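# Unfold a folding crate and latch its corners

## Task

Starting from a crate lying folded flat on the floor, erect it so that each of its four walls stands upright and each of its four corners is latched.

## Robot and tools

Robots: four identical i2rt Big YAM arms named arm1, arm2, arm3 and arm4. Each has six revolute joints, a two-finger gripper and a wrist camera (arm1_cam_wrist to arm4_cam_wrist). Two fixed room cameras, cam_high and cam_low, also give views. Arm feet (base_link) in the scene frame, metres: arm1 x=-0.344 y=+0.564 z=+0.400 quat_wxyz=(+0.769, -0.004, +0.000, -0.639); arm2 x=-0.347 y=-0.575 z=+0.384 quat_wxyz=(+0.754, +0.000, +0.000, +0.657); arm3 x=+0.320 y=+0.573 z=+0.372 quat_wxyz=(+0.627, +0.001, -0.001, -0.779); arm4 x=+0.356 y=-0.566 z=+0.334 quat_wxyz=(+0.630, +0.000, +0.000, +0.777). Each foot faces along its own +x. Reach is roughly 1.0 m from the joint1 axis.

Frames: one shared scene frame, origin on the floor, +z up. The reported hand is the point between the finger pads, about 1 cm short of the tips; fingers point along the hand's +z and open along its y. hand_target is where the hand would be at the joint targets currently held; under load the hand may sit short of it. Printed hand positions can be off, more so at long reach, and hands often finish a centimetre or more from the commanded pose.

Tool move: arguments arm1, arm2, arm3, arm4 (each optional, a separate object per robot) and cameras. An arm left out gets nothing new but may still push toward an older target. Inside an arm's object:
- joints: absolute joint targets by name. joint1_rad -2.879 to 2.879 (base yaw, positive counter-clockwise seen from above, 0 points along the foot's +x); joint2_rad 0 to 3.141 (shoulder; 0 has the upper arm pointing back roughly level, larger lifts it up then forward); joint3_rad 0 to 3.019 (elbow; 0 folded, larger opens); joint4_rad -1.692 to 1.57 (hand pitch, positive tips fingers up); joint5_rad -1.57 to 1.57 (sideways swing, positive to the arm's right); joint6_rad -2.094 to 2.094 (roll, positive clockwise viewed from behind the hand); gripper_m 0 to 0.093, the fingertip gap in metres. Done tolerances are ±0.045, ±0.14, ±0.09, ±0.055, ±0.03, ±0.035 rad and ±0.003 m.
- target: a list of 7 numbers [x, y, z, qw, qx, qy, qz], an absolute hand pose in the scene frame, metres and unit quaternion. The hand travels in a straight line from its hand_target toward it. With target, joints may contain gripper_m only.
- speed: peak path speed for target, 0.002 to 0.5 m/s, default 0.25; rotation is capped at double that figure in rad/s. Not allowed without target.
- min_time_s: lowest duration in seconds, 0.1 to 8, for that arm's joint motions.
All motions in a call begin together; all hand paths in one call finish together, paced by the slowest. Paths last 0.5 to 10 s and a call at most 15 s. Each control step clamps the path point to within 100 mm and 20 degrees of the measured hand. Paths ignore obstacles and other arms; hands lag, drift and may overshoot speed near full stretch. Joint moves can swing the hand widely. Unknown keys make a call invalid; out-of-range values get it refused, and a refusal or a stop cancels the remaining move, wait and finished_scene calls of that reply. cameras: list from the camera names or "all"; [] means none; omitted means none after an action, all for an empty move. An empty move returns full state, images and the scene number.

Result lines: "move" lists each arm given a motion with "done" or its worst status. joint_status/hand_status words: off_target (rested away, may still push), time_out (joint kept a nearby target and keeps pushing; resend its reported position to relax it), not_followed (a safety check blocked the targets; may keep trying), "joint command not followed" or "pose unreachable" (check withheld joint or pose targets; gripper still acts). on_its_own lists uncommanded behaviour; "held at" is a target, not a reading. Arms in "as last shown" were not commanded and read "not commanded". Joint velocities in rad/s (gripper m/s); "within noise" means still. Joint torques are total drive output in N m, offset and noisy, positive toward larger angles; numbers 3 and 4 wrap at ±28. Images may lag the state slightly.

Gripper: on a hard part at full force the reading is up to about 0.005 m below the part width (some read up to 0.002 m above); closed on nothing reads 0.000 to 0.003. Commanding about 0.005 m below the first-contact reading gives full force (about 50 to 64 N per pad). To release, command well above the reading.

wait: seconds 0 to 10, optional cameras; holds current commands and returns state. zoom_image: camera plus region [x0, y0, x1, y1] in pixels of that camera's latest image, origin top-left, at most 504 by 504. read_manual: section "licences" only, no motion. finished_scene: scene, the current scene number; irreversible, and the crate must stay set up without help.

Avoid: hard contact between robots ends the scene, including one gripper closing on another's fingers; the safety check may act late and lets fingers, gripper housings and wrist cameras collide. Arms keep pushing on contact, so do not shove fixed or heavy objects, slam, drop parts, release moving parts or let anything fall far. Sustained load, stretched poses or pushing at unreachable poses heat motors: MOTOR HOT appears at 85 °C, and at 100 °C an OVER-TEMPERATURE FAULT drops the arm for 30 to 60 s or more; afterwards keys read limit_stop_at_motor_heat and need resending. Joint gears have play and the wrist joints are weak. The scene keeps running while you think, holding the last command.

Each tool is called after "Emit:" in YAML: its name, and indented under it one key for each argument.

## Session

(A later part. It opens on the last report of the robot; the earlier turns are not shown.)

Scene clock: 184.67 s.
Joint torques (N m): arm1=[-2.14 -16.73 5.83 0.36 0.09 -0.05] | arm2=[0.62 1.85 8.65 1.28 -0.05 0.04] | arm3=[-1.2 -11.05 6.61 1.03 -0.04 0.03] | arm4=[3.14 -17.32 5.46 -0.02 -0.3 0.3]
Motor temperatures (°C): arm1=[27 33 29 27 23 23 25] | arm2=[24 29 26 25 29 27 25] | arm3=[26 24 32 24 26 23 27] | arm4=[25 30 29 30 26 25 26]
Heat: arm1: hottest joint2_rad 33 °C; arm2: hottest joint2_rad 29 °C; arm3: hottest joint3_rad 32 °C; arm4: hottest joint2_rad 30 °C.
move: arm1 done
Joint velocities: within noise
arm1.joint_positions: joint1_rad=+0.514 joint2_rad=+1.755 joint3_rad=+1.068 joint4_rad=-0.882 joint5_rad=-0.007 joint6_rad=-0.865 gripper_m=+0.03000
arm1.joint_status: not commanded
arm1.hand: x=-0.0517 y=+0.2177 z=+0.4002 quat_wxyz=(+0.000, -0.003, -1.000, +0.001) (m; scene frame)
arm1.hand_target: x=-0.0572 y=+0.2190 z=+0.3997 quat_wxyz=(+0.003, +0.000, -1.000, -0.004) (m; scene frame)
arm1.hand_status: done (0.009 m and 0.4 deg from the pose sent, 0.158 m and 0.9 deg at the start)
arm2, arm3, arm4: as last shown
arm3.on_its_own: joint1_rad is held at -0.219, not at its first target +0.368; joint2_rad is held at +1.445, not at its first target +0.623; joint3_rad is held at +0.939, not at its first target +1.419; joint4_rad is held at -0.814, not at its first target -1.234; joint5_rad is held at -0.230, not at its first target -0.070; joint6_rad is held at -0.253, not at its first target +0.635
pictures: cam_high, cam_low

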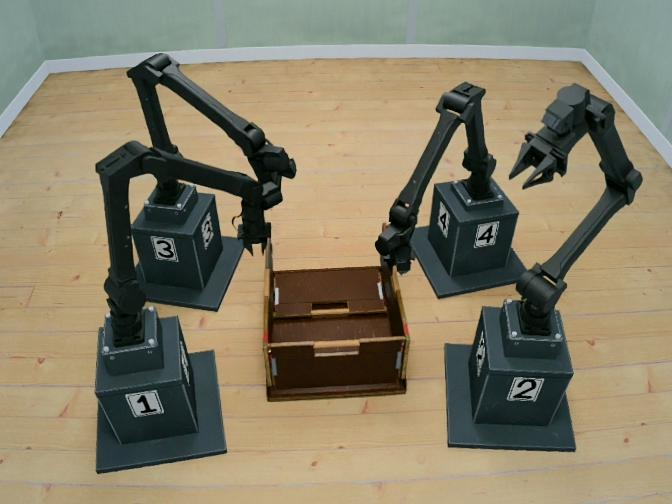

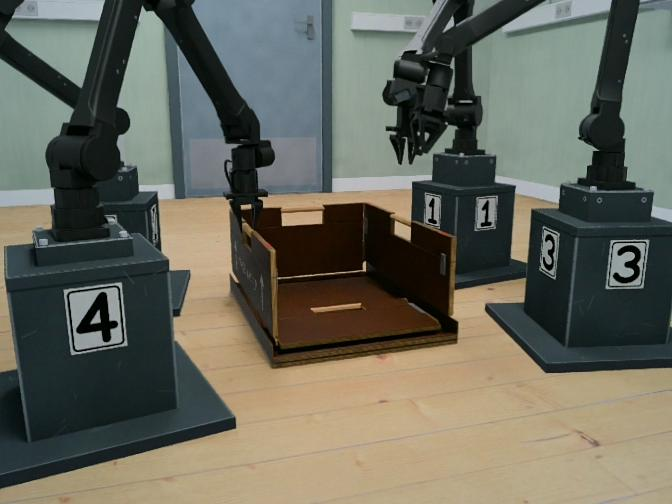

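Emit:
move:
  arm1: {"joints":{"joint1_rad":-0.3,"joint2_rad":0.9,"joint3_rad":1.4,"joint4_rad":-1.4},"min_time_s":3}
  arm4: {"target":[-0.005,-0.208,0.265,0,1,0,0],"speed":0.06}

Emit:
move:
  arm4: {"target":[0.06,-0.215,0.4,0,1,0,0],"speed":0.2}
  arm3: {"target":[0.05,0.02,0.2,0,0.7071,0.7071,0],"speed":0.3}
  cameras: ["cam_high","cam_low","arm3_cam_wrist"]

Emit:
zoom_image:
  camera: "cam_high"
  region: [240, 200, 440, 420]

Scene clock: 189.67 s.
Joint torques (N m): arm1=[-1.03 -4.54 12 1.29 0.03 0] | arm2=[0.67 1.85 8.64 1.28 -0.06 0.04] | arm3=[-0.5 -11.11 6.65 0.95 -0.04 0.03] | arm4=[1.2 -16.97 9.46 -0.79 -0.24 -0.05]
Motor temperatures (°C): arm1=[27 33 30 27 23 23 25] | arm2=[24 29 26 25 29 26 25] | arm3=[26 24 32 24 26 23 27] | arm4=[25 30 29 30 26 25 26]
Heat: arm1: hottest joint2_rad 33 °C; arm2: hottest joint2_rad 29 °C; arm3: hottest joint3_rad 32 °C; arm4: hottest joint2_rad 30 °C.
move: arm1 done; arm4 off_target
Joint velocities: within noise
arm1.joint_positions: joint1_rad=-0.292 joint2_rad=+0.895 joint3_rad=+1.350 joint4_rad=-1.391 joint5_rad=-0.007 joint6_rad=-0.874 gripper_m=+0.03000
arm1.joint_status: all done
arm1.hand: x=-0.3761 y=+0.2407 z=+0.8387 quat_wxyz=(-0.092, -0.370, -0.874, +0.301) (m; scene frame)
arm1.hand_target: x=-0.3791 y=+0.2404 z=+0.8601 quat_wxyz=(-0.094, -0.365, -0.870, +0.318) (m; scene frame)
arm1.hand_status: not commanded
arm2, arm3: as last shown
arm3.on_its_own: joint1_rad is held at -0.219, not at its first target +0.368; joint2_rad is held at +1.445, not at its first target +0.623; joint3_rad is held at +0.939, not at its first target +1.419; joint4_rad is held at -0.814, not at its first target -1.234; joint5_rad is held at -0.230, not at its first target -0.070; joint6_rad is held at -0.253, not at its first target +0.635
arm4.joint_positions: joint1_rad=+0.590 joint2_rad=+1.987 joint3_rad=+1.176 joint4_rad=-0.770 joint5_rad=+0.004 joint6_rad=-0.768 gripper_m=+0.02997
arm4.joint_status: not commanded
arm4.hand: x=+0.0006 y=-0.2178 z=+0.2590 quat_wxyz=(+0.002, +1.000, -0.003, +0.005) (m; scene frame)
arm4.hand_target: x=-0.0050 y=-0.2081 z=+0.2651 quat_wxyz=(+0.000, +1.000, +0.000, +0.000) (m; scene frame)
arm4.hand_status: off_target (0.013 m and 0.7 deg from the pose sent, 0.013 m and 0.9 deg at the start)
pictures: none

Scene clock: 191.83 s.
Joint torques (N m): arm1=[-0.97 -3.55 11.86 1.55 0.05 0.01] | arm2=[0.62 1.85 8.65 1.29 -0.05 0.04] | arm3=[-1.73 -17.96 7.79 -0.18 0.25 -0.05] | arm4=[1.14 -14.33 8.25 -0.49 -0.22 -0.11]
Motor temperatures (°C): arm1=[27 33 30 27 23 23 25] | arm2=[24 29 26 25 29 26 25] | arm3=[26 24 32 24 26 23 27] | arm4=[25 30 29 30 26 25 26]
Heat: arm1: hottest joint2_rad 33 °C; arm2: hottest joint2_rad 29 °C; arm3: hottest joint3_rad 32 °C; arm4: hottest joint2_rad 30 °C.
move: arm3 off_target; arm4 done
Joint velocities: within noise
arm1.joint_positions: joint1_rad=-0.289 joint2_rad=+0.895 joint3_rad=+1.350 joint4_rad=-1.391 joint5_rad=-0.007 joint6_rad=-0.874 gripper_m=+0.03000
arm1.joint_status: not commanded
arm1.hand: x=-0.3751 y=+0.2406 z=+0.8387 quat_wxyz=(-0.093, -0.368, -0.875, +0.301) (m; scene frame)
arm1.hand_target: x=-0.3781 y=+0.2403 z=+0.8601 quat_wxyz=(-0.094, -0.364, -0.870, +0.318) (m; scene frame)
arm1.hand_status: not commanded
arm2: as last shown
arm3.joint_positions: joint1_rad=-0.228 joint2_rad=+2.340 joint3_rad=+1.555 joint4_rad=-0.779 joint5_rad=+0.000 joint6_rad=-0.445 gripper_m=+0.04712
arm3.joint_status: not commanded
arm3.hand: x=+0.0602 y=+0.0267 z=+0.2080 quat_wxyz=(-0.002, -0.707, -0.708, +0.002) (m; scene frame)
arm3.hand_target: x=+0.0504 y=+0.0230 z=+0.2005 quat_wxyz=(+0.000, -0.707, -0.707, +0.001) (m; scene frame)
arm3.hand_status: off_target (0.015 m and 0.3 deg from the pose sent, 0.320 m and 21.2 deg at the start)
arm4.joint_positions: joint1_rad=+0.501 joint2_rad=+1.670 joint3_rad=+1.167 joint4_rad=-1.051 joint5_rad=+0.000 joint6_rad=-0.841 gripper_m=+0.02997
arm4.joint_status: not commanded
arm4.hand: x=+0.0534 y=-0.2121 z=+0.4032 quat_wxyz=(-0.007, +1.000, -0.011, -0.006) (m; scene frame)
arm4.hand_target: x=+0.0588 y=-0.2151 z=+0.3996 quat_wxyz=(+0.001, +1.000, -0.004, +0.000) (m; scene frame)
arm4.hand_status: done (0.008 m and 1.6 deg from the pose sent, 0.153 m and 0.7 deg at the start)
pictures: arm3_cam_wrist, cam_high, cam_low

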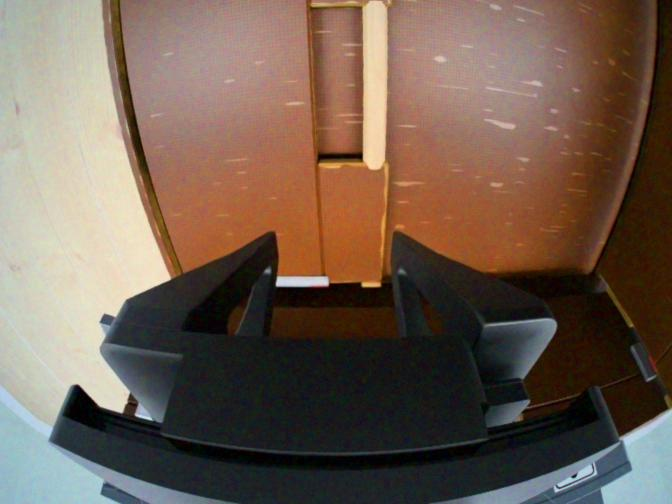

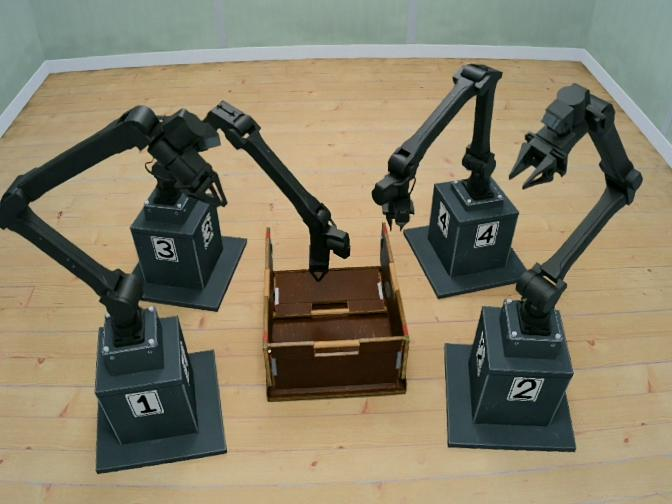

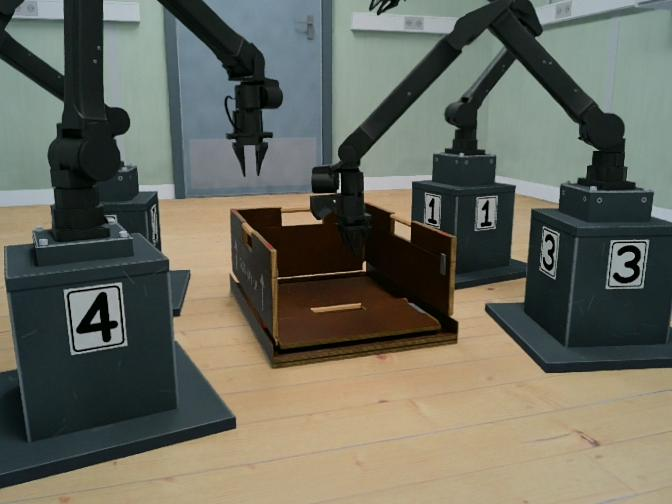

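Scaled by 2.291 from the camera's 672x504 image, which has a finer 960x720 frame.

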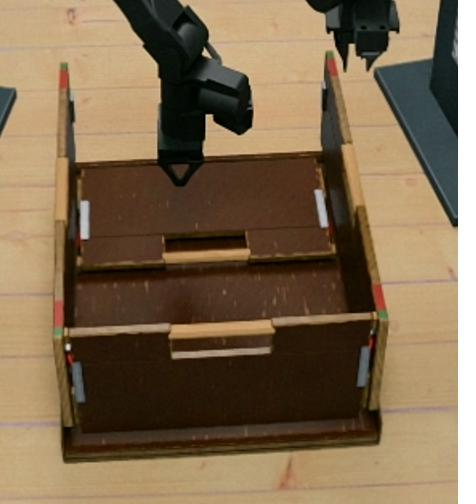

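Emit:
move:
  arm3: {"target":[0.022,-0.022,0.075,0,0.7071,0.7071,0],"speed":0.2}
  cameras: ["arm3_cam_wrist"]

Scene clock: 195.13 s.
Joint torques (N m): arm1=[-0.97 -4.07 11.78 1.36 0.03 -0.02] | arm2=[0.67 1.79 8.64 1.28 -0.06 0.04] | arm3=[-1.49 -20.25 7.64 -0.21 0.18 -0.05] | arm4=[1.32 -14.21 8.23 -0.49 -0.23 -0.11]
Motor temperatures (°C): arm1=[27 32 30 27 23 23 25] | arm2=[24 28 26 25 29 26 25] | arm3=[26 24 32 24 26 23 27] | arm4=[25 30 29 30 26 25 26]
Heat: arm1: hottest joint2_rad 32 °C; arm2: hottest joint5_rad 29 °C; arm3: hottest joint3_rad 32 °C; arm4: hottest joint2_rad 30 °C.
move: arm3 off_target
Joint velocities: within noise
arm1, arm2, arm4: as last shown
arm3.joint_positions: joint1_rad=-0.238 joint2_rad=+2.687 joint3_rad=+1.895 joint4_rad=-0.768 joint5_rad=+0.000 joint6_rad=-0.453 gripper_m=+0.04712
arm3.joint_status: not commanded
arm3.hand: x=+0.0304 y=-0.0224 z=+0.0868 quat_wxyz=(-0.003, -0.707, -0.707, +0.004) (m; scene frame)
arm3.hand_target: x=+0.0227 y=-0.0206 z=+0.0747 quat_wxyz=(+0.000, -0.708, -0.707, +0.000) (m; scene frame)
arm3.hand_status: off_target (0.015 m and 0.6 deg from the pose sent, 0.147 m and 0.3 deg at the start)
pictures: arm3_cam_wrist

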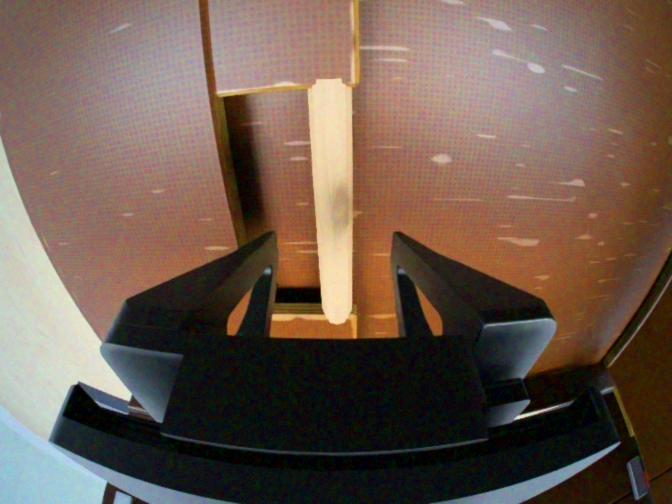

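Emit:
move:
  arm3: {"target":[0.022,-0.022,0.035,0,0.7071,0.7071,0],"speed":0.1}
  cameras: ["arm3_cam_wrist","cam_low"]

Emit:
zoom_image:
  camera: "cam_low"
  region: [250, 180, 450, 340]

Scene clock: 197.57 s.
Joint torques (N m): arm1=[-1.03 -4.13 11.88 1.39 0.07 -0.01] | arm2=[0.67 1.79 8.64 1.29 -0.05 0.04] | arm3=[-1.32 -19.84 7.5 0.5 0.17 -0.07] | arm4=[1.32 -14.21 8.23 -0.49 -0.22 -0.11]
Motor temperatures (°C): arm1=[27 32 30 27 23 23 25] | arm2=[24 28 26 25 29 26 25] | arm3=[26 25 32 24 26 23 27] | arm4=[25 30 29 30 26 25 26]
Heat: arm1: hottest joint2_rad 32 °C; arm2: hottest joint5_rad 29 °C; arm3: hottest joint3_rad 32 °C; arm4: hottest joint2_rad 30 °C.
move: arm3 off_target
Joint velocities: within noise
arm1, arm2, arm4: as last shown
arm3.joint_positions: joint1_rad=-0.238 joint2_rad=+2.777 joint3_rad=+1.961 joint4_rad=-0.764 joint5_rad=+0.000 joint6_rad=-0.455 gripper_m=+0.04712
arm3.joint_status: not commanded
arm3.hand: x=+0.0321 y=-0.0191 z=+0.0464 quat_wxyz=(+0.001, -0.707, -0.708, -0.005) (m; scene frame)
arm3.hand_target: x=+0.0226 y=-0.0209 z=+0.0351 quat_wxyz=(+0.000, -0.707, -0.707, +0.000) (m; scene frame)
arm3.hand_status: off_target (0.016 m and 0.6 deg from the pose sent, 0.052 m and 0.6 deg at the start)
pictures: arm3_cam_wrist, cam_low

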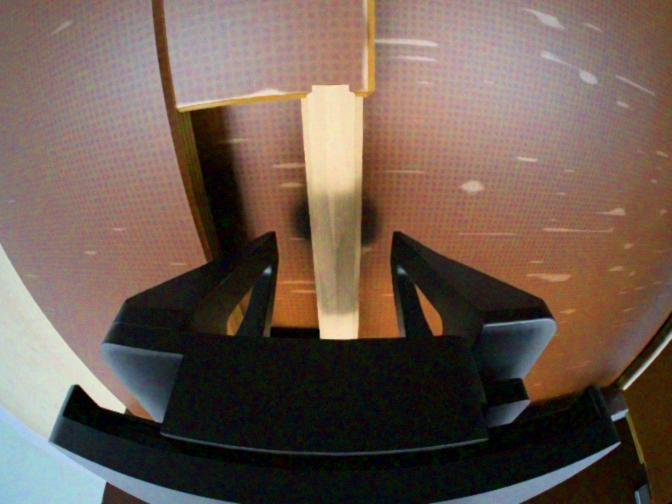

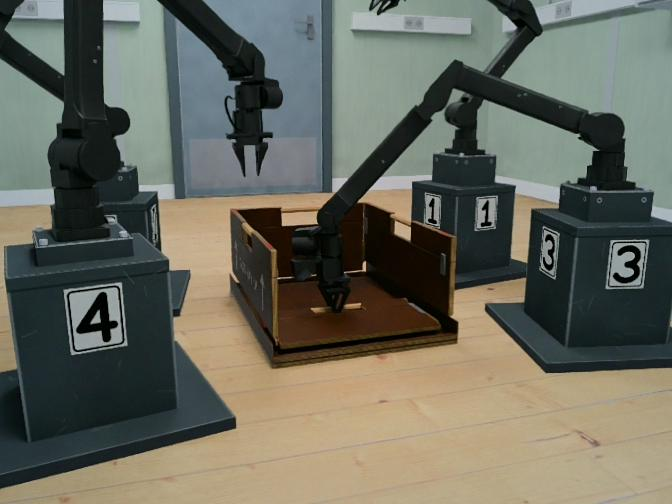

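Scaled by 2.520 from the camera's 672x504 image, which has a finer 960x720 frame.

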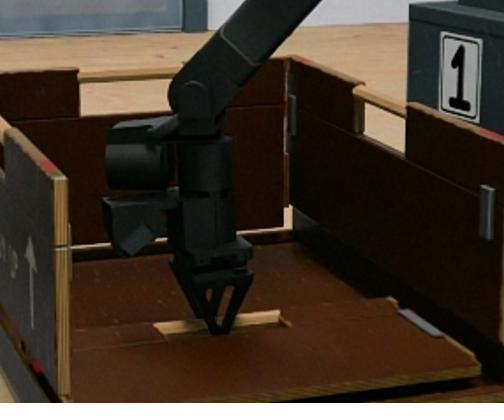

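Emit:
move:
  arm3: {"target":[0.021,-0.022,0.019,0,0.7071,0.7071,0],"speed":0.08}

Emit:
move:
  arm3: {"joints":{"gripper_m":0.006}}

Emit:
move:
  arm3: {"target":[0.023,-0.022,0.075,0,0.7071,0.7071,0],"speed":0.1}

Emit:
move:
  arm3: {"target":[0.048,-0.021,0.15,0,0.7071,0.7071,0],"speed":0.1}
  cameras: ["arm3_cam_wrist","cam_low"]

Scene clock: 200.07 s.
Joint torques (N m): arm1=[-1.03 -4.37 11.88 1.4 0.03 -0.04] | arm2=[0.73 1.9 8.64 1.28 -0.05 0.04] | arm3=[-1.67 -19.78 7.51 0.69 0.2 -0.02] | arm4=[1.32 -14.21 8.23 -0.5 -0.22 -0.11]
Motor temperatures (°C): arm1=[27 32 31 27 23 23 25] | arm2=[24 28 27 25 28 26 25] | arm3=[26 25 32 24 26 23 27] | arm4=[25 30 29 30 26 25 26]
Heat: arm1: hottest joint2_rad 32 °C; arm2: hottest joint2_rad 28 °C; arm3: hottest joint3_rad 32 °C; arm4: hottest joint2_rad 30 °C.
move: arm3 off_target
Joint velocities: within noise
arm1, arm2, arm4: as last shown
arm3.joint_positions: joint1_rad=-0.238 joint2_rad=+2.808 joint3_rad=+1.992 joint4_rad=-0.762 joint5_rad=+0.000 joint6_rad=-0.456 gripper_m=+0.04712
arm3.joint_status: not commanded
arm3.hand: x=+0.0311 y=-0.0212 z=+0.0348 quat_wxyz=(+0.000, -0.706, -0.708, -0.004) (m; scene frame)
arm3.hand_target: x=+0.0218 y=-0.0207 z=+0.0195 quat_wxyz=(+0.000, -0.707, -0.707, +0.000) (m; scene frame)
arm3.hand_status: off_target (0.019 m and 0.5 deg from the pose sent, 0.030 m and 0.6 deg at the start)
pictures: none

Scene clock: 200.70 s.
Joint torques (N m): arm1=[-0.67 -3.78 11.88 1.44 0 0.02] | arm2=[0.67 1.79 8.64 1.29 -0.05 0.04] | arm3=[-1.49 -19.9 7.69 0.76 0.11 0.11] | arm4=[1.26 -14.21 8.23 -0.49 -0.23 -0.11]
Motor temperatures (°C): arm1=[27 32 31 27 23 23 25] | arm2=[24 28 27 25 28 26 25] | arm3=[26 25 32 24 26 23 27] | arm4=[25 30 29 30 26 25 26]
Heat: arm1: hottest joint2_rad 32 °C; arm2: hottest joint2_rad 28 °C; arm3: hottest joint3_rad 32 °C; arm4: hottest joint2_rad 30 °C.
move: arm3 off_target
Joint velocities: within noise
arm1, arm4: as last shown
arm2.joint_positions: joint1_rad=+0.738 joint2_rad=+0.616 joint3_rad=+1.404 joint4_rad=-1.202 joint5_rad=-0.001 joint6_rad=-0.105 gripper_m=+0.03490
arm2.joint_status: not commanded
arm2.hand: x=-0.4873 y=-0.3704 z=+0.9600 quat_wxyz=(-0.280, +0.760, -0.350, -0.470) (m; scene frame)
arm2.hand_target: x=-0.4871 y=-0.3747 z=+0.9735 quat_wxyz=(-0.280, +0.756, -0.347, -0.479) (m; scene frame)
arm2.hand_status: not commanded
arm3.joint_positions: joint1_rad=-0.238 joint2_rad=+2.808 joint3_rad=+1.992 joint4_rad=-0.762 joint5_rad=-0.001 joint6_rad=-0.479 gripper_m=+0.01644
arm3.joint_status: gripper_m off_target (ended at +0.01647, target +0.00600)
arm3.hand: x=+0.0314 y=-0.0214 z=+0.0348 quat_wxyz=(-0.001, -0.698, -0.716, -0.005) (m; scene frame)
arm3.hand_target: x=+0.0222 y=-0.0210 z=+0.0195 quat_wxyz=(-0.001, -0.704, -0.711, -0.001) (m; scene frame)
arm3.hand_status: not commanded
pictures: none

Scene clock: 201.80 s.
Joint torques (N m): arm1=[-0.5 -3.72 11.82 1.36 0.01 -0.04] | arm2=[0.67 1.85 8.65 1.28 -0.05 0.04] | arm3=[-1.2 -25.47 3.62 -0.73 -0.24 0.19] | arm4=[1.32 -14.21 8.23 -0.49 -0.23 -0.11]
Motor temperatures (°C): arm1=[27 32 31 27 23 23 25] | arm2=[24 28 27 25 28 26 25] | arm3=[26 25 32 24 26 23 27] | arm4=[25 30 29 30 26 25 26]
Heat: arm1: hottest joint2_rad 32 °C; arm2: hottest joint2_rad 28 °C; arm3: hottest joint3_rad 32 °C; arm4: hottest joint2_rad 30 °C.
move: arm3 off_target
Joint velocities: within noise
arm1, arm2, arm4: as last shown
arm3.joint_positions: joint1_rad=-0.233 joint2_rad=+2.776 joint3_rad=+1.960 joint4_rad=-0.753 joint5_rad=+0.014 joint6_rad=-0.476 gripper_m=+0.01644
arm3.joint_status: not commanded
arm3.hand: x=+0.0316 y=-0.0217 z=+0.0470 quat_wxyz=(+0.005, -0.697, -0.717, +0.002) (m; scene frame)
arm3.hand_target: x=+0.0239 y=-0.0259 z=+0.0738 quat_wxyz=(+0.000, -0.706, -0.708, +0.005) (m; scene frame)
arm3.hand_status: off_target (0.029 m and 1.7 deg from the pose sent, 0.041 m and 1.6 deg at the start)
pictures: none

Scene clock: 203.20 s.
Joint torques (N m): arm1=[-1.08 -3.84 11.86 1.26 0.03 -0.02] | arm2=[0.73 1.79 8.65 1.29 -0.05 0.04] | arm3=[-0.09 -25.41 3.81 -1.37 -0.32 0.33] | arm4=[1.32 -14.27 8.23 -0.49 -0.22 -0.11]
Motor temperatures (°C): arm1=[27 32 31 27 23 23 25] | arm2=[24 28 27 25 28 26 25] | arm3=[26 25 32 24 26 23 27] | arm4=[25 30 29 30 26 25 26]
Heat: arm1: hottest joint2_rad 32 °C; arm2: hottest joint2_rad 28 °C; arm3: hottest joint3_rad 32 °C; arm4: hottest joint2_rad 30 °C.
move: arm3 off_target
Joint velocities: within noise
arm1, arm2, arm4: as last shown
arm3.joint_positions: joint1_rad=-0.210 joint2_rad=+2.607 joint3_rad=+1.822 joint4_rad=-0.784 joint5_rad=+0.014 joint6_rad=-0.456 gripper_m=+0.01602
arm3.joint_status: not commanded
arm3.hand: x=+0.0489 y=-0.0199 z=+0.1177 quat_wxyz=(+0.005, -0.696, -0.718, +0.002) (m; scene frame)
arm3.hand_target: x=+0.0504 y=-0.0231 z=+0.1489 quat_wxyz=(+0.000, -0.705, -0.709, +0.000) (m; scene frame)
arm3.hand_status: off_target (0.032 m and 1.9 deg from the pose sent, 0.104 m and 1.7 deg at the start)
pictures: arm3_cam_wrist, cam_low

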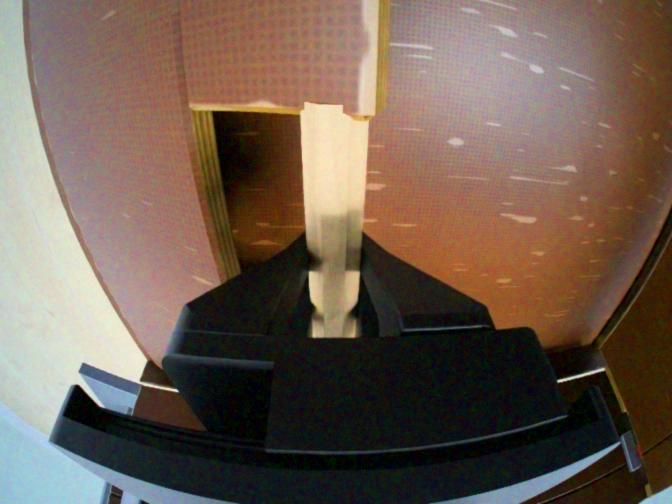

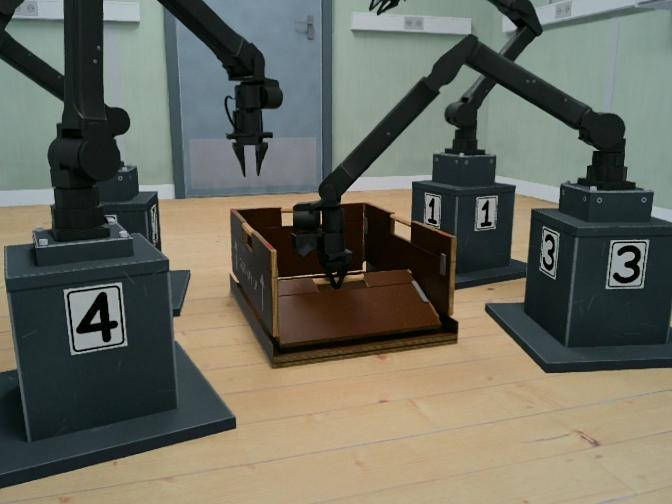

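Emit:
move:
  arm3: {"target":[0.098,-0.022,0.222,0,0.7071,0.7071,0],"speed":0.12}

Emit:
move:
  arm3: {"target":[0.155,-0.022,0.253,0,0.7071,0.7071,0],"speed":0.12}

Emit:
move:
  arm3: {"target":[0.205,-0.022,0.258,0,0.7071,0.7071,0],"speed":0.1}
  cameras: ["arm3_cam_wrist","cam_low","cam_high"]

Scene clock: 205.87 s.
Joint torques (N m): arm1=[-1.03 -4.13 11.69 1.35 0.06 -0.02] | arm2=[0.67 1.85 8.64 1.26 -0.05 0.04] | arm3=[0.09 -25.82 4.29 -1.7 -0.65 0.36] | arm4=[1.32 -14.21 8.23 -0.47 -0.22 -0.11]
Motor temperatures (°C): arm1=[27 31 31 27 23 23 25] | arm2=[24 28 27 25 28 26 25] | arm3=[26 26 31 24 26 23 27] | arm4=[25 30 29 30 26 25 26]
Heat: arm1: hottest joint2_rad 31 °C; arm2: hottest joint2_rad 28 °C; arm3: hottest joint3_rad 31 °C; arm4: hottest joint2_rad 30 °C.
move: arm3 off_target
Joint velocities: within noise
arm1, arm2, arm4: as last shown
arm3.joint_positions: joint1_rad=-0.144 joint2_rad=+2.453 joint3_rad=+1.699 joint4_rad=-0.825 joint5_rad=+0.025 joint6_rad=-0.390 gripper_m=+0.01602
arm3.joint_status: not commanded
arm3.hand: x=+0.0935 y=-0.0179 z=+0.1798 quat_wxyz=(+0.012, -0.696, -0.718, +0.000) (m; scene frame)
arm3.hand_target: x=+0.0976 y=-0.0229 z=+0.2190 quat_wxyz=(+0.000, -0.706, -0.708, +0.001) (m; scene frame)
arm3.hand_status: off_target (0.043 m and 2.2 deg from the pose sent, 0.115 m and 1.9 deg at the start)
pictures: none

Scene clock: 207.07 s.
Joint torques (N m): arm1=[-1.55 -3.96 11.84 1.43 0.06 -0.03] | arm2=[0.67 1.85 8.64 1.28 -0.06 0.04] | arm3=[-0.5 -25 4.78 -0.83 -0.47 0.42] | arm4=[1.26 -14.21 8.23 -0.49 -0.23 -0.11]
Motor temperatures (°C): arm1=[27 31 31 27 23 23 25] | arm2=[24 27 27 25 28 26 25] | arm3=[26 26 31 24 26 23 27] | arm4=[25 29 29 30 26 25 26]
Heat: arm1: hottest joint2_rad 31 °C; arm2: hottest joint5_rad 28 °C; arm3: hottest joint3_rad 31 °C; arm4: hottest joint4_rad 30 °C.
move: arm3 off_target
Joint velocities: within noise
arm1.joint_positions: joint1_rad=-0.289 joint2_rad=+0.895 joint3_rad=+1.350 joint4_rad=-1.391 joint5_rad=-0.007 joint6_rad=-0.874 gripper_m=+0.03000
arm1.joint_status: not commanded
arm1.hand: x=-0.3751 y=+0.2406 z=+0.8387 quat_wxyz=(-0.093, -0.368, -0.875, +0.301) (m; scene frame)
arm1.hand_target: x=-0.3781 y=+0.2403 z=+0.8601 quat_wxyz=(-0.094, -0.364, -0.870, +0.318) (m; scene frame)
arm1.hand_status: not commanded
arm2: as last shown
arm3.joint_positions: joint1_rad=-0.060 joint2_rad=+2.349 joint3_rad=+1.612 joint4_rad=-0.856 joint5_rad=+0.019 joint6_rad=-0.309 gripper_m=+0.01566
arm3.joint_status: not commanded
arm3.hand: x=+0.1506 y=-0.0156 z=+0.2186 quat_wxyz=(+0.013, -0.695, -0.719, -0.007) (m; scene frame)
arm3.hand_target: x=+0.1542 y=-0.0220 z=+0.2523 quat_wxyz=(+0.000, -0.707, -0.707, +0.000) (m; scene frame)
arm3.hand_status: off_target (0.035 m and 2.5 deg from the pose sent, 0.096 m and 2.2 deg at the start)
arm4.joint_positions: joint1_rad=+0.501 joint2_rad=+1.670 joint3_rad=+1.167 joint4_rad=-1.051 joint5_rad=+0.000 joint6_rad=-0.841 gripper_m=+0.02997
arm4.joint_status: not commanded
arm4.hand: x=+0.0534 y=-0.2121 z=+0.4032 quat_wxyz=(-0.007, +1.000, -0.011, -0.006) (m; scene frame)
arm4.hand_target: x=+0.0588 y=-0.2151 z=+0.3996 quat_wxyz=(+0.001, +1.000, -0.004, +0.000) (m; scene frame)
arm4.hand_status: not commanded
pictures: none

Scene clock: 208.17 s.
Joint torques (N m): arm1=[-1.44 -3.14 11.93 1.44 0.01 -0.03] | arm2=[0.67 1.85 8.64 1.28 -0.05 0.04] | arm3=[1.08 -23.71 4.38 -0.4 -0.76 0.67] | arm4=[1.32 -14.21 8.23 -0.49 -0.22 -0.11]
Motor temperatures (°C): arm1=[27 31 31 27 23 23 25] | arm2=[24 27 27 25 28 26 25] | arm3=[26 26 31 24 26 23 27] | arm4=[25 29 29 30 26 25 26]
Heat: arm1: hottest joint2_rad 31 °C; arm2: hottest joint5_rad 28 °C; arm3: hottest joint3_rad 31 °C; arm4: hottest joint4_rad 30 °C.
move: arm3 off_target
Joint velocities: within noise
arm1, arm2, arm4: as last shown
arm3.joint_positions: joint1_rad=-0.009 joint2_rad=+2.311 joint3_rad=+1.572 joint4_rad=-0.856 joint5_rad=+0.026 joint6_rad=-0.254 gripper_m=+0.01557
arm3.joint_status: not commanded
arm3.hand: x=+0.1814 y=-0.0139 z=+0.2302 quat_wxyz=(+0.016, -0.697, -0.717, -0.004) (m; scene frame)
arm3.hand_target: x=+0.1982 y=-0.0204 z=+0.2566 quat_wxyz=(+0.000, -0.710, -0.704, -0.001) (m; scene frame)
arm3.hand_status: off_target (0.037 m and 2.6 deg from the pose sent, 0.067 m and 2.5 deg at the start)
pictures: arm3_cam_wrist, cam_high, cam_low

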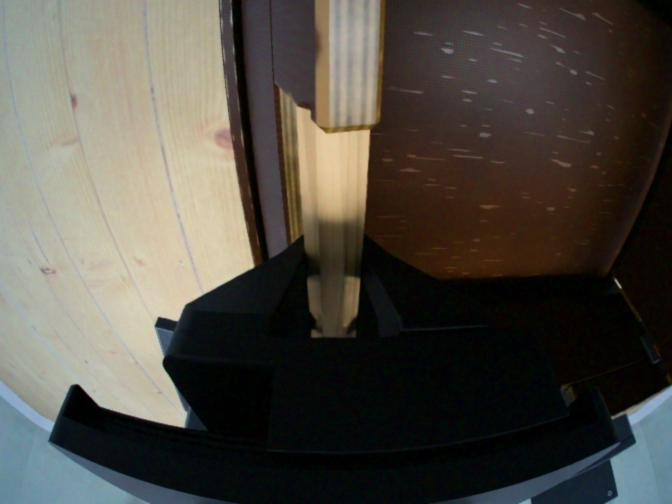

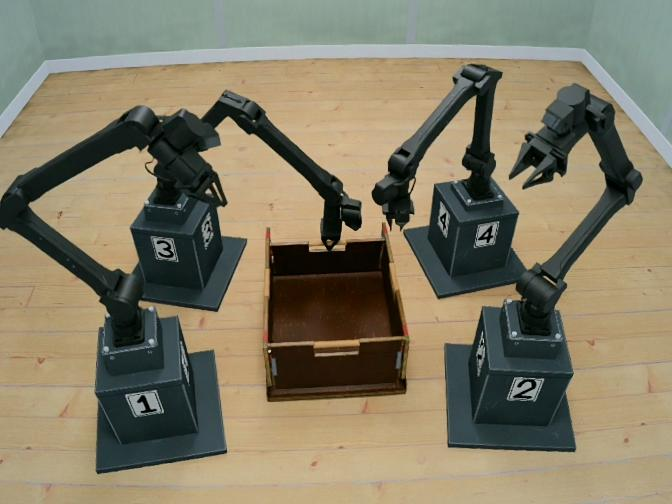

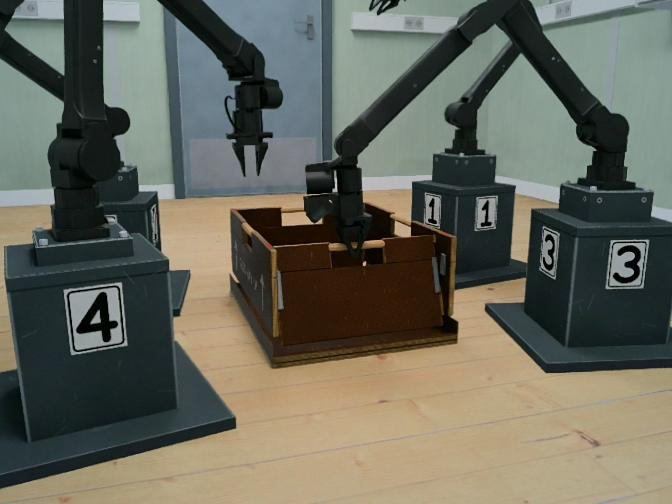

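Emit:
move:
  arm3: {"target":[0.25,-0.022,0.255,0,0.7071,0.7071,0],"speed":0.08}

Emit:
move:
  arm3: {"target":[0.295,-0.022,0.253,0,0.7071,0.7071,0],"speed":0.06}
  cameras: ["cam_low","cam_high"]

Emit:
zoom_image:
  camera: "cam_low"
  region: [210, 180, 480, 380]

Emit:
zoom_image:
  camera: "cam_high"
  region: [240, 200, 440, 420]

Scene clock: 210.63 s.
Joint torques (N m): arm1=[-1.14 -3.6 11.77 1.21 0.03 -0.03] | arm2=[0.67 1.85 8.62 1.28 -0.05 0.04] | arm3=[4.31 -22.3 4.21 0.1 -1.53 0.89] | arm4=[1.32 -14.21 8.23 -0.49 -0.23 -0.11]
Motor temperatures (°C): arm1=[27 31 31 27 23 23 25] | arm2=[24 27 27 25 28 26 25] | arm3=[26 26 31 24 26 23 27] | arm4=[25 29 29 30 26 25 26]
Heat: arm1: hottest joint2_rad 31 °C; arm2: hottest joint5_rad 28 °C; arm3: hottest joint3_rad 31 °C; arm4: hottest joint4_rad 30 °C.
move: arm3 off_target
Joint velocities: within noise
arm1, arm2, arm4: as last shown
arm3.joint_positions: joint1_rad=+0.038 joint2_rad=+2.289 joint3_rad=+1.547 joint4_rad=-0.851 joint5_rad=+0.049 joint6_rad=-0.203 gripper_m=+0.01557
arm3.joint_status: not commanded
arm3.hand: x=+0.2065 y=-0.0137 z=+0.2361 quat_wxyz=(+0.026, -0.697, -0.716, +0.003) (m; scene frame)
arm3.hand_target: x=+0.2482 y=-0.0220 z=+0.2542 quat_wxyz=(+0.001, -0.706, -0.708, -0.001) (m; scene frame)
arm3.hand_status: off_target (0.048 m and 3.3 deg from the pose sent, 0.073 m and 2.6 deg at the start)
pictures: none

Scene clock: 211.97 s.
Joint torques (N m): arm1=[-0.85 -3.96 11.69 1.26 0.06 -0.03] | arm2=[0.73 1.85 8.64 1.28 -0.05 0.04] | arm3=[4.19 -21.71 4.48 0.34 -2.03 0.82] | arm4=[1.26 -14.21 8.21 -0.49 -0.23 -0.11]
Motor temperatures (°C): arm1=[27 31 31 27 23 23 25] | arm2=[24 27 27 25 28 26 25] | arm3=[26 26 31 24 27 23 27] | arm4=[25 29 29 30 26 25 26]
Heat: arm1: hottest joint2_rad 31 °C; arm2: hottest joint5_rad 28 °C; arm3: hottest joint3_rad 31 °C; arm4: hottest joint4_rad 30 °C.
move: arm3 off_target
Joint velocities: within noise
arm1, arm2, arm4: as last shown
arm3.joint_positions: joint1_rad=+0.117 joint2_rad=+2.274 joint3_rad=+1.526 joint4_rad=-0.857 joint5_rad=+0.063 joint6_rad=-0.123 gripper_m=+0.01558
arm3.joint_status: not commanded
arm3.hand: x=+0.2512 y=-0.0123 z=+0.2393 quat_wxyz=(+0.034, -0.698, -0.716, +0.005) (m; scene frame)
arm3.hand_target: x=+0.2933 y=-0.0194 z=+0.2529 quat_wxyz=(+0.004, -0.706, -0.708, -0.005) (m; scene frame)
arm3.hand_status: off_target (0.047 m and 4.3 deg from the pose sent, 0.090 m and 3.3 deg at the start)
pictures: cam_high, cam_low

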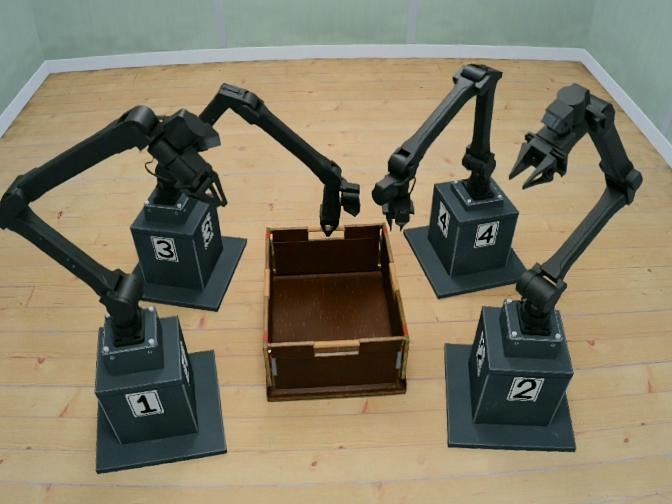

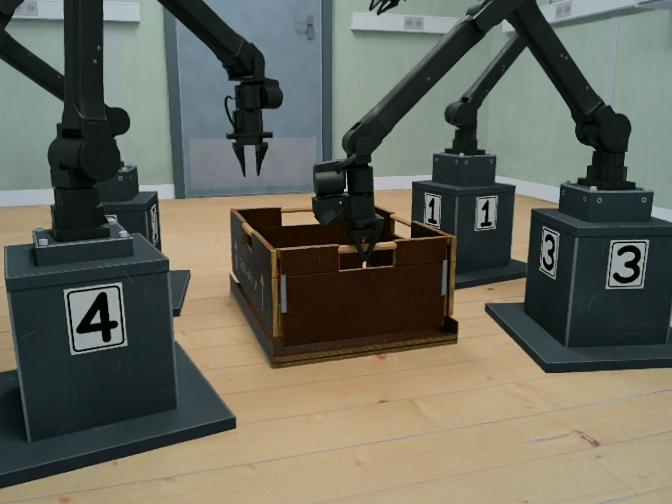

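Scaled by 1.867 from the camera's 672x504 image, which has a finer 960x720 frame.

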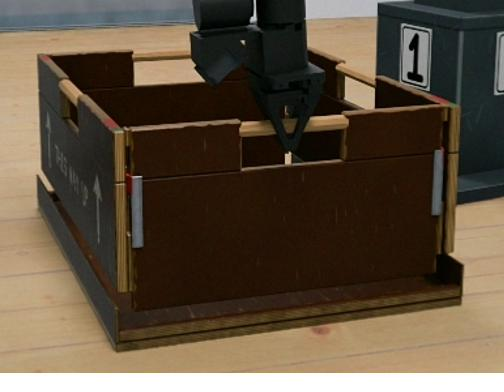

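Scaled by 2.291 from the camera's 672x504 image, which has a finer 960x720 frame.

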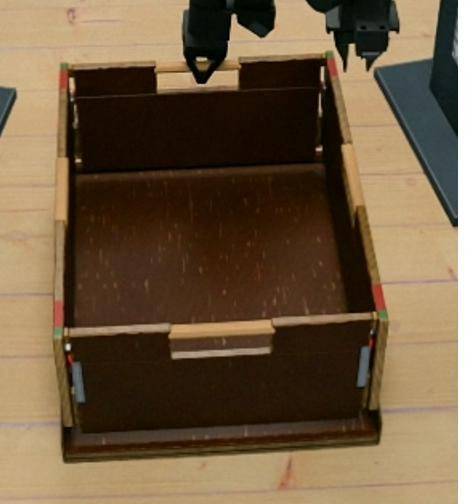

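Emit:
move:
  arm3: {"target":[0.32,-0.022,0.252,0,0.7071,0.7071,0],"speed":0.06}
  cameras: ["cam_low","cam_high"]

Emit:
zoom_image:
  camera: "cam_low"
  region: [220, 200, 320, 300]

Emit:
zoom_image:
  camera: "cam_low"
  region: [400, 200, 480, 280]

Emit:
zoom_image:
  camera: "cam_high"
  region: [255, 220, 325, 300]

Emit:
zoom_image:
  camera: "cam_high"
  region: [355, 215, 415, 275]

Scene clock: 217.80 s.
Joint torques (N m): arm1=[-0.85 -3.72 11.85 1.4 0.04 0.02] | arm2=[0.62 1.85 8.64 1.28 -0.05 0.04] | arm3=[6.83 -21.48 3.96 0.69 -2.08 1.17] | arm4=[1.32 -14.27 8.23 -0.47 -0.23 -0.11]
Motor temperatures (°C): arm1=[27 31 32 27 23 23 25] | arm2=[24 27 27 25 28 26 25] | arm3=[26 26 31 24 28 24 28] | arm4=[25 29 29 30 26 25 26]
Heat: arm1: hottest joint3_rad 32 °C; arm2: hottest joint5_rad 28 °C; arm3: hottest joint3_rad 31 °C; arm4: hottest joint4_rad 30 °C.
move: arm3 off_target
Joint velocities: within noise
arm1, arm4: as last shown
arm2.joint_positions: joint1_rad=+0.738 joint2_rad=+0.616 joint3_rad=+1.404 joint4_rad=-1.202 joint5_rad=-0.001 joint6_rad=-0.105 gripper_m=+0.03490
arm2.joint_status: not commanded
arm2.hand: x=-0.4873 y=-0.3704 z=+0.9600 quat_wxyz=(-0.280, +0.760, -0.350, -0.470) (m; scene frame)
arm2.hand_target: x=-0.4871 y=-0.3747 z=+0.9735 quat_wxyz=(-0.280, +0.756, -0.347, -0.479) (m; scene frame)
arm2.hand_status: not commanded
arm3.joint_positions: joint1_rad=+0.118 joint2_rad=+2.274 joint3_rad=+1.523 joint4_rad=-0.854 joint5_rad=+0.063 joint6_rad=-0.119 gripper_m=+0.01558
arm3.joint_status: not commanded
arm3.hand: x=+0.2521 y=-0.0116 z=+0.2384 quat_wxyz=(+0.034, -0.699, -0.715, +0.005) (m; scene frame)
arm3.hand_target: x=+0.3172 y=-0.0184 z=+0.2505 quat_wxyz=(+0.003, -0.705, -0.709, -0.004) (m; scene frame)
arm3.hand_status: off_target (0.070 m and 4.2 deg from the pose sent, 0.071 m and 4.3 deg at the start)
pictures: cam_high, cam_low

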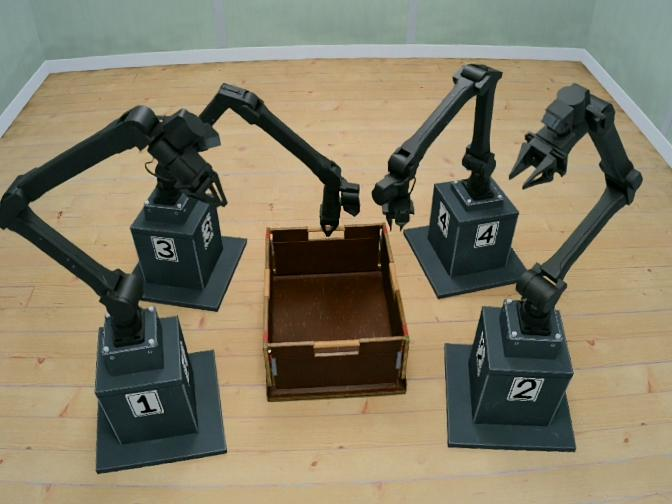

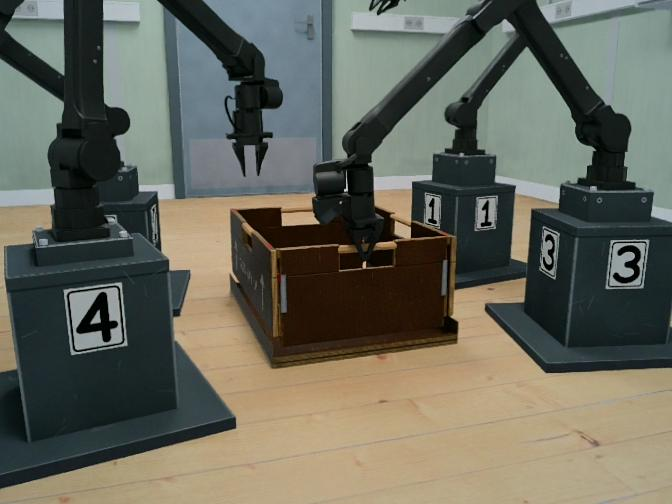

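Scaled by 5.040 from the camera's 672x504 image, which has a finer 960x720 frame.

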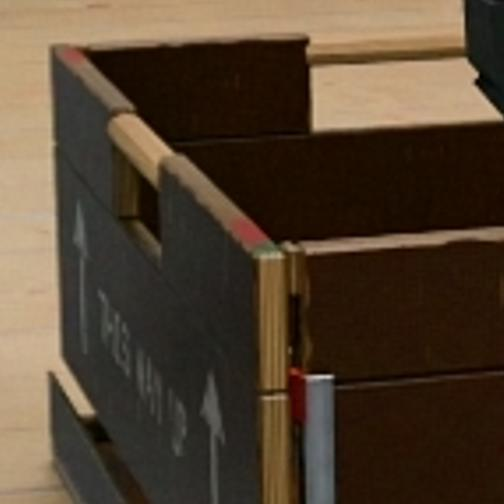

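Scaled by 6.300 from the camera's 672x504 image, which has a finer 960x720 frame.

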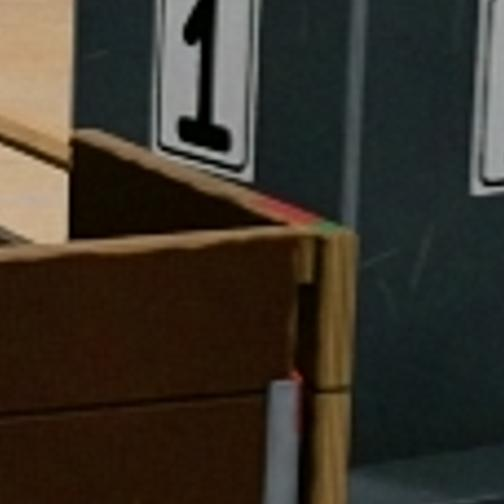

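Scaled by 6.300 from the camera's 672x504 image, which has a finer 960x720 frame.

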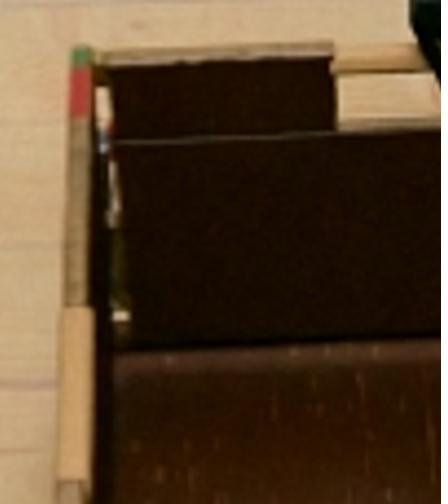

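Scaled by 8.400 from the camera's 672x504 image, which has a finer 960x720 frame.

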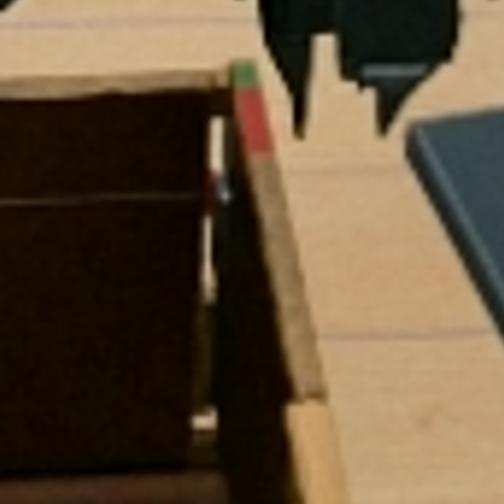

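Emit:
move:
  arm3: {"target":[0.24,-0.022,0.235,0,0.7071,0.7071,0],"speed":0.1}

Emit:
move:
  arm3: {"joints":{"gripper_m":0.038}}

Emit:
move:
  arm3: {"target":[0.236,0.0,0.36,0,0.7071,0.7071,0],"speed":0.2}
  cameras: ["cam_low","cam_high","arm3_cam_wrist"]

Emit:
zoom_image:
  camera: "cam_high"
  region: [240, 200, 440, 420]

Emit:
zoom_image:
  camera: "cam_low"
  region: [210, 180, 480, 380]

Scene clock: 221.13 s.
Joint torques (N m): arm1=[-1.38 -4.07 11.77 1.32 0.05 0.02] | arm2=[0.62 1.85 8.65 1.25 -0.05 0.04] | arm3=[-1.55 -18.9 6.22 1.61 -1.05 0.16] | arm4=[1.32 -14.21 8.23 -0.47 -0.22 -0.11]
Motor temperatures (°C): arm1=[27 31 32 27 23 23 25] | arm2=[24 27 27 25 28 26 25] | arm3=[26 27 31 24 29 24 28] | arm4=[25 29 29 30 26 25 26]
Heat: arm1: hottest joint3_rad 32 °C; arm2: hottest joint5_rad 28 °C; arm3: hottest joint3_rad 31 °C; arm4: hottest joint4_rad 30 °C.
move: arm3 off_target
Joint velocities: within noise
arm1, arm2, arm4: as last shown
arm3.joint_positions: joint1_rad=+0.104 joint2_rad=+2.274 joint3_rad=+1.523 joint4_rad=-0.851 joint5_rad=+0.035 joint6_rad=-0.140 gripper_m=+0.01558
arm3.joint_status: not commanded
arm3.hand: x=+0.2488 y=-0.0119 z=+0.2382 quat_wxyz=(+0.023, -0.696, -0.717, -0.003) (m; scene frame)
arm3.hand_target: x=+0.2455 y=-0.0224 z=+0.2352 quat_wxyz=(+0.000, -0.704, -0.710, +0.000) (m; scene frame)
arm3.hand_status: off_target (0.014 m and 3.1 deg from the pose sent, 0.016 m and 4.2 deg at the start)
pictures: none

Scene clock: 221.80 s.
Joint torques (N m): arm1=[-1.49 -3.66 11.92 1.36 0.07 0.02] | arm2=[0.67 1.79 8.64 1.28 -0.05 0.04] | arm3=[-1.38 -19.02 6.26 0.77 0.04 0.11] | arm4=[1.32 -14.21 8.23 -0.47 -0.22 -0.11]
Motor temperatures (°C): arm1=[27 31 32 27 23 23 25] | arm2=[24 27 27 25 28 26 25] | arm3=[26 27 31 24 29 24 28] | arm4=[25 29 29 30 26 25 26]
Heat: arm1: hottest joint3_rad 32 °C; arm2: hottest joint5_rad 28 °C; arm3: hottest joint3_rad 31 °C; arm4: hottest joint4_rad 30 °C.
move: arm3 done
Joint velocities: within noise
arm1, arm2, arm4: as last shown
arm3.joint_positions: joint1_rad=+0.092 joint2_rad=+2.274 joint3_rad=+1.523 joint4_rad=-0.833 joint5_rad=+0.005 joint6_rad=-0.140 gripper_m=+0.03788
arm3.joint_status: all done
arm3.hand: x=+0.2463 y=-0.0161 z=+0.2379 quat_wxyz=(+0.005, -0.701, -0.713, -0.005) (m; scene frame)
arm3.hand_target: x=+0.2398 y=-0.0218 z=+0.2352 quat_wxyz=(+0.000, -0.707, -0.707, +0.000) (m; scene frame)
arm3.hand_status: not commanded
pictures: none

Scene clock: 223.20 s.
Joint torques (N m): arm1=[-0.97 -4.01 11.99 1.47 0.01 -0.01] | arm2=[0.67 1.79 8.64 1.28 -0.05 0.04] | arm3=[-1.26 -18.14 5.12 -0.08 0.01 -0.01] | arm4=[1.32 -14.21 8.24 -0.49 -0.23 -0.11]
Motor temperatures (°C): arm1=[27 30 32 27 23 23 25] | arm2=[24 27 27 25 28 26 25] | arm3=[26 27 31 24 29 24 28] | arm4=[25 29 29 30 26 25 26]
Heat: arm1: hottest joint3_rad 32 °C; arm2: hottest joint5_rad 28 °C; arm3: hottest joint3_rad 31 °C; arm4: hottest joint4_rad 30 °C.
move: arm3 off_target
Joint velocities: within noise
arm1, arm2, arm4: as last shown
arm3.joint_positions: joint1_rad=+0.085 joint2_rad=+2.044 joint3_rad=+1.509 joint4_rad=-1.009 joint5_rad=+0.005 joint6_rad=-0.140 gripper_m=+0.03791
arm3.joint_status: not commanded
arm3.hand: x=+0.2420 y=-0.0113 z=+0.3652 quat_wxyz=(-0.007, -0.704, -0.710, +0.011) (m; scene frame)
arm3.hand_target: x=+0.2370 y=-0.0014 z=+0.3599 quat_wxyz=(+0.000, -0.707, -0.708, +0.000) (m; scene frame)
arm3.hand_status: off_target (0.014 m and 1.6 deg from the pose sent, 0.124 m and 1.2 deg at the start)
pictures: arm3_cam_wrist, cam_high, cam_low

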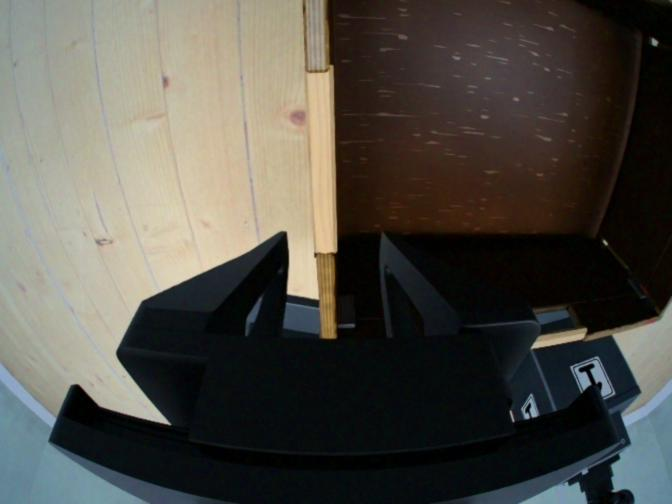

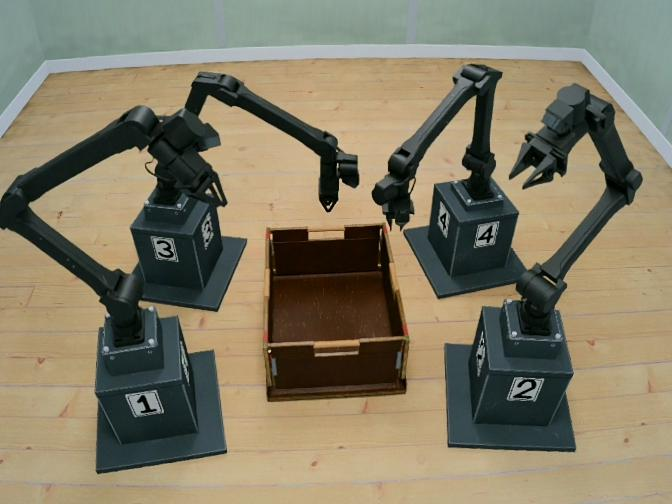

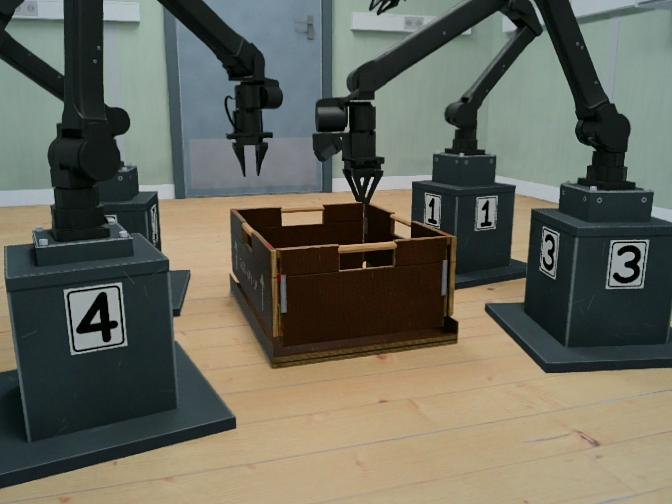

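Scaled by 2.291 from the camera's 672x504 image, which has a finer 960x720 frame.

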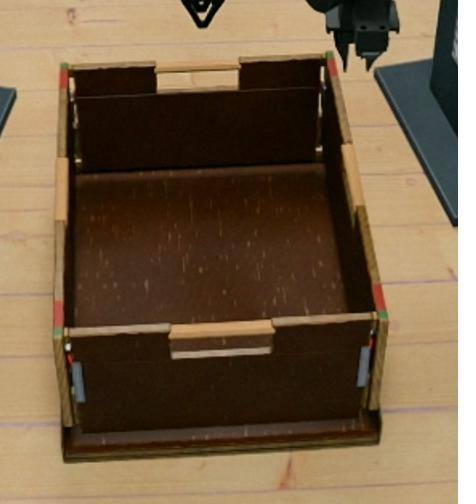

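Scaled by 1.867 from the camera's 672x504 image, which has a finer 960x720 frame.

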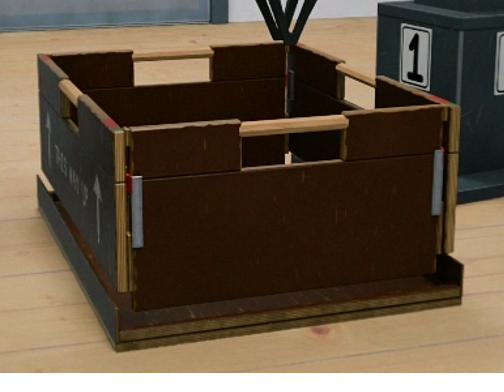

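Emit:
finished_scene:
  scene: 1

The scene is finished: the task was done.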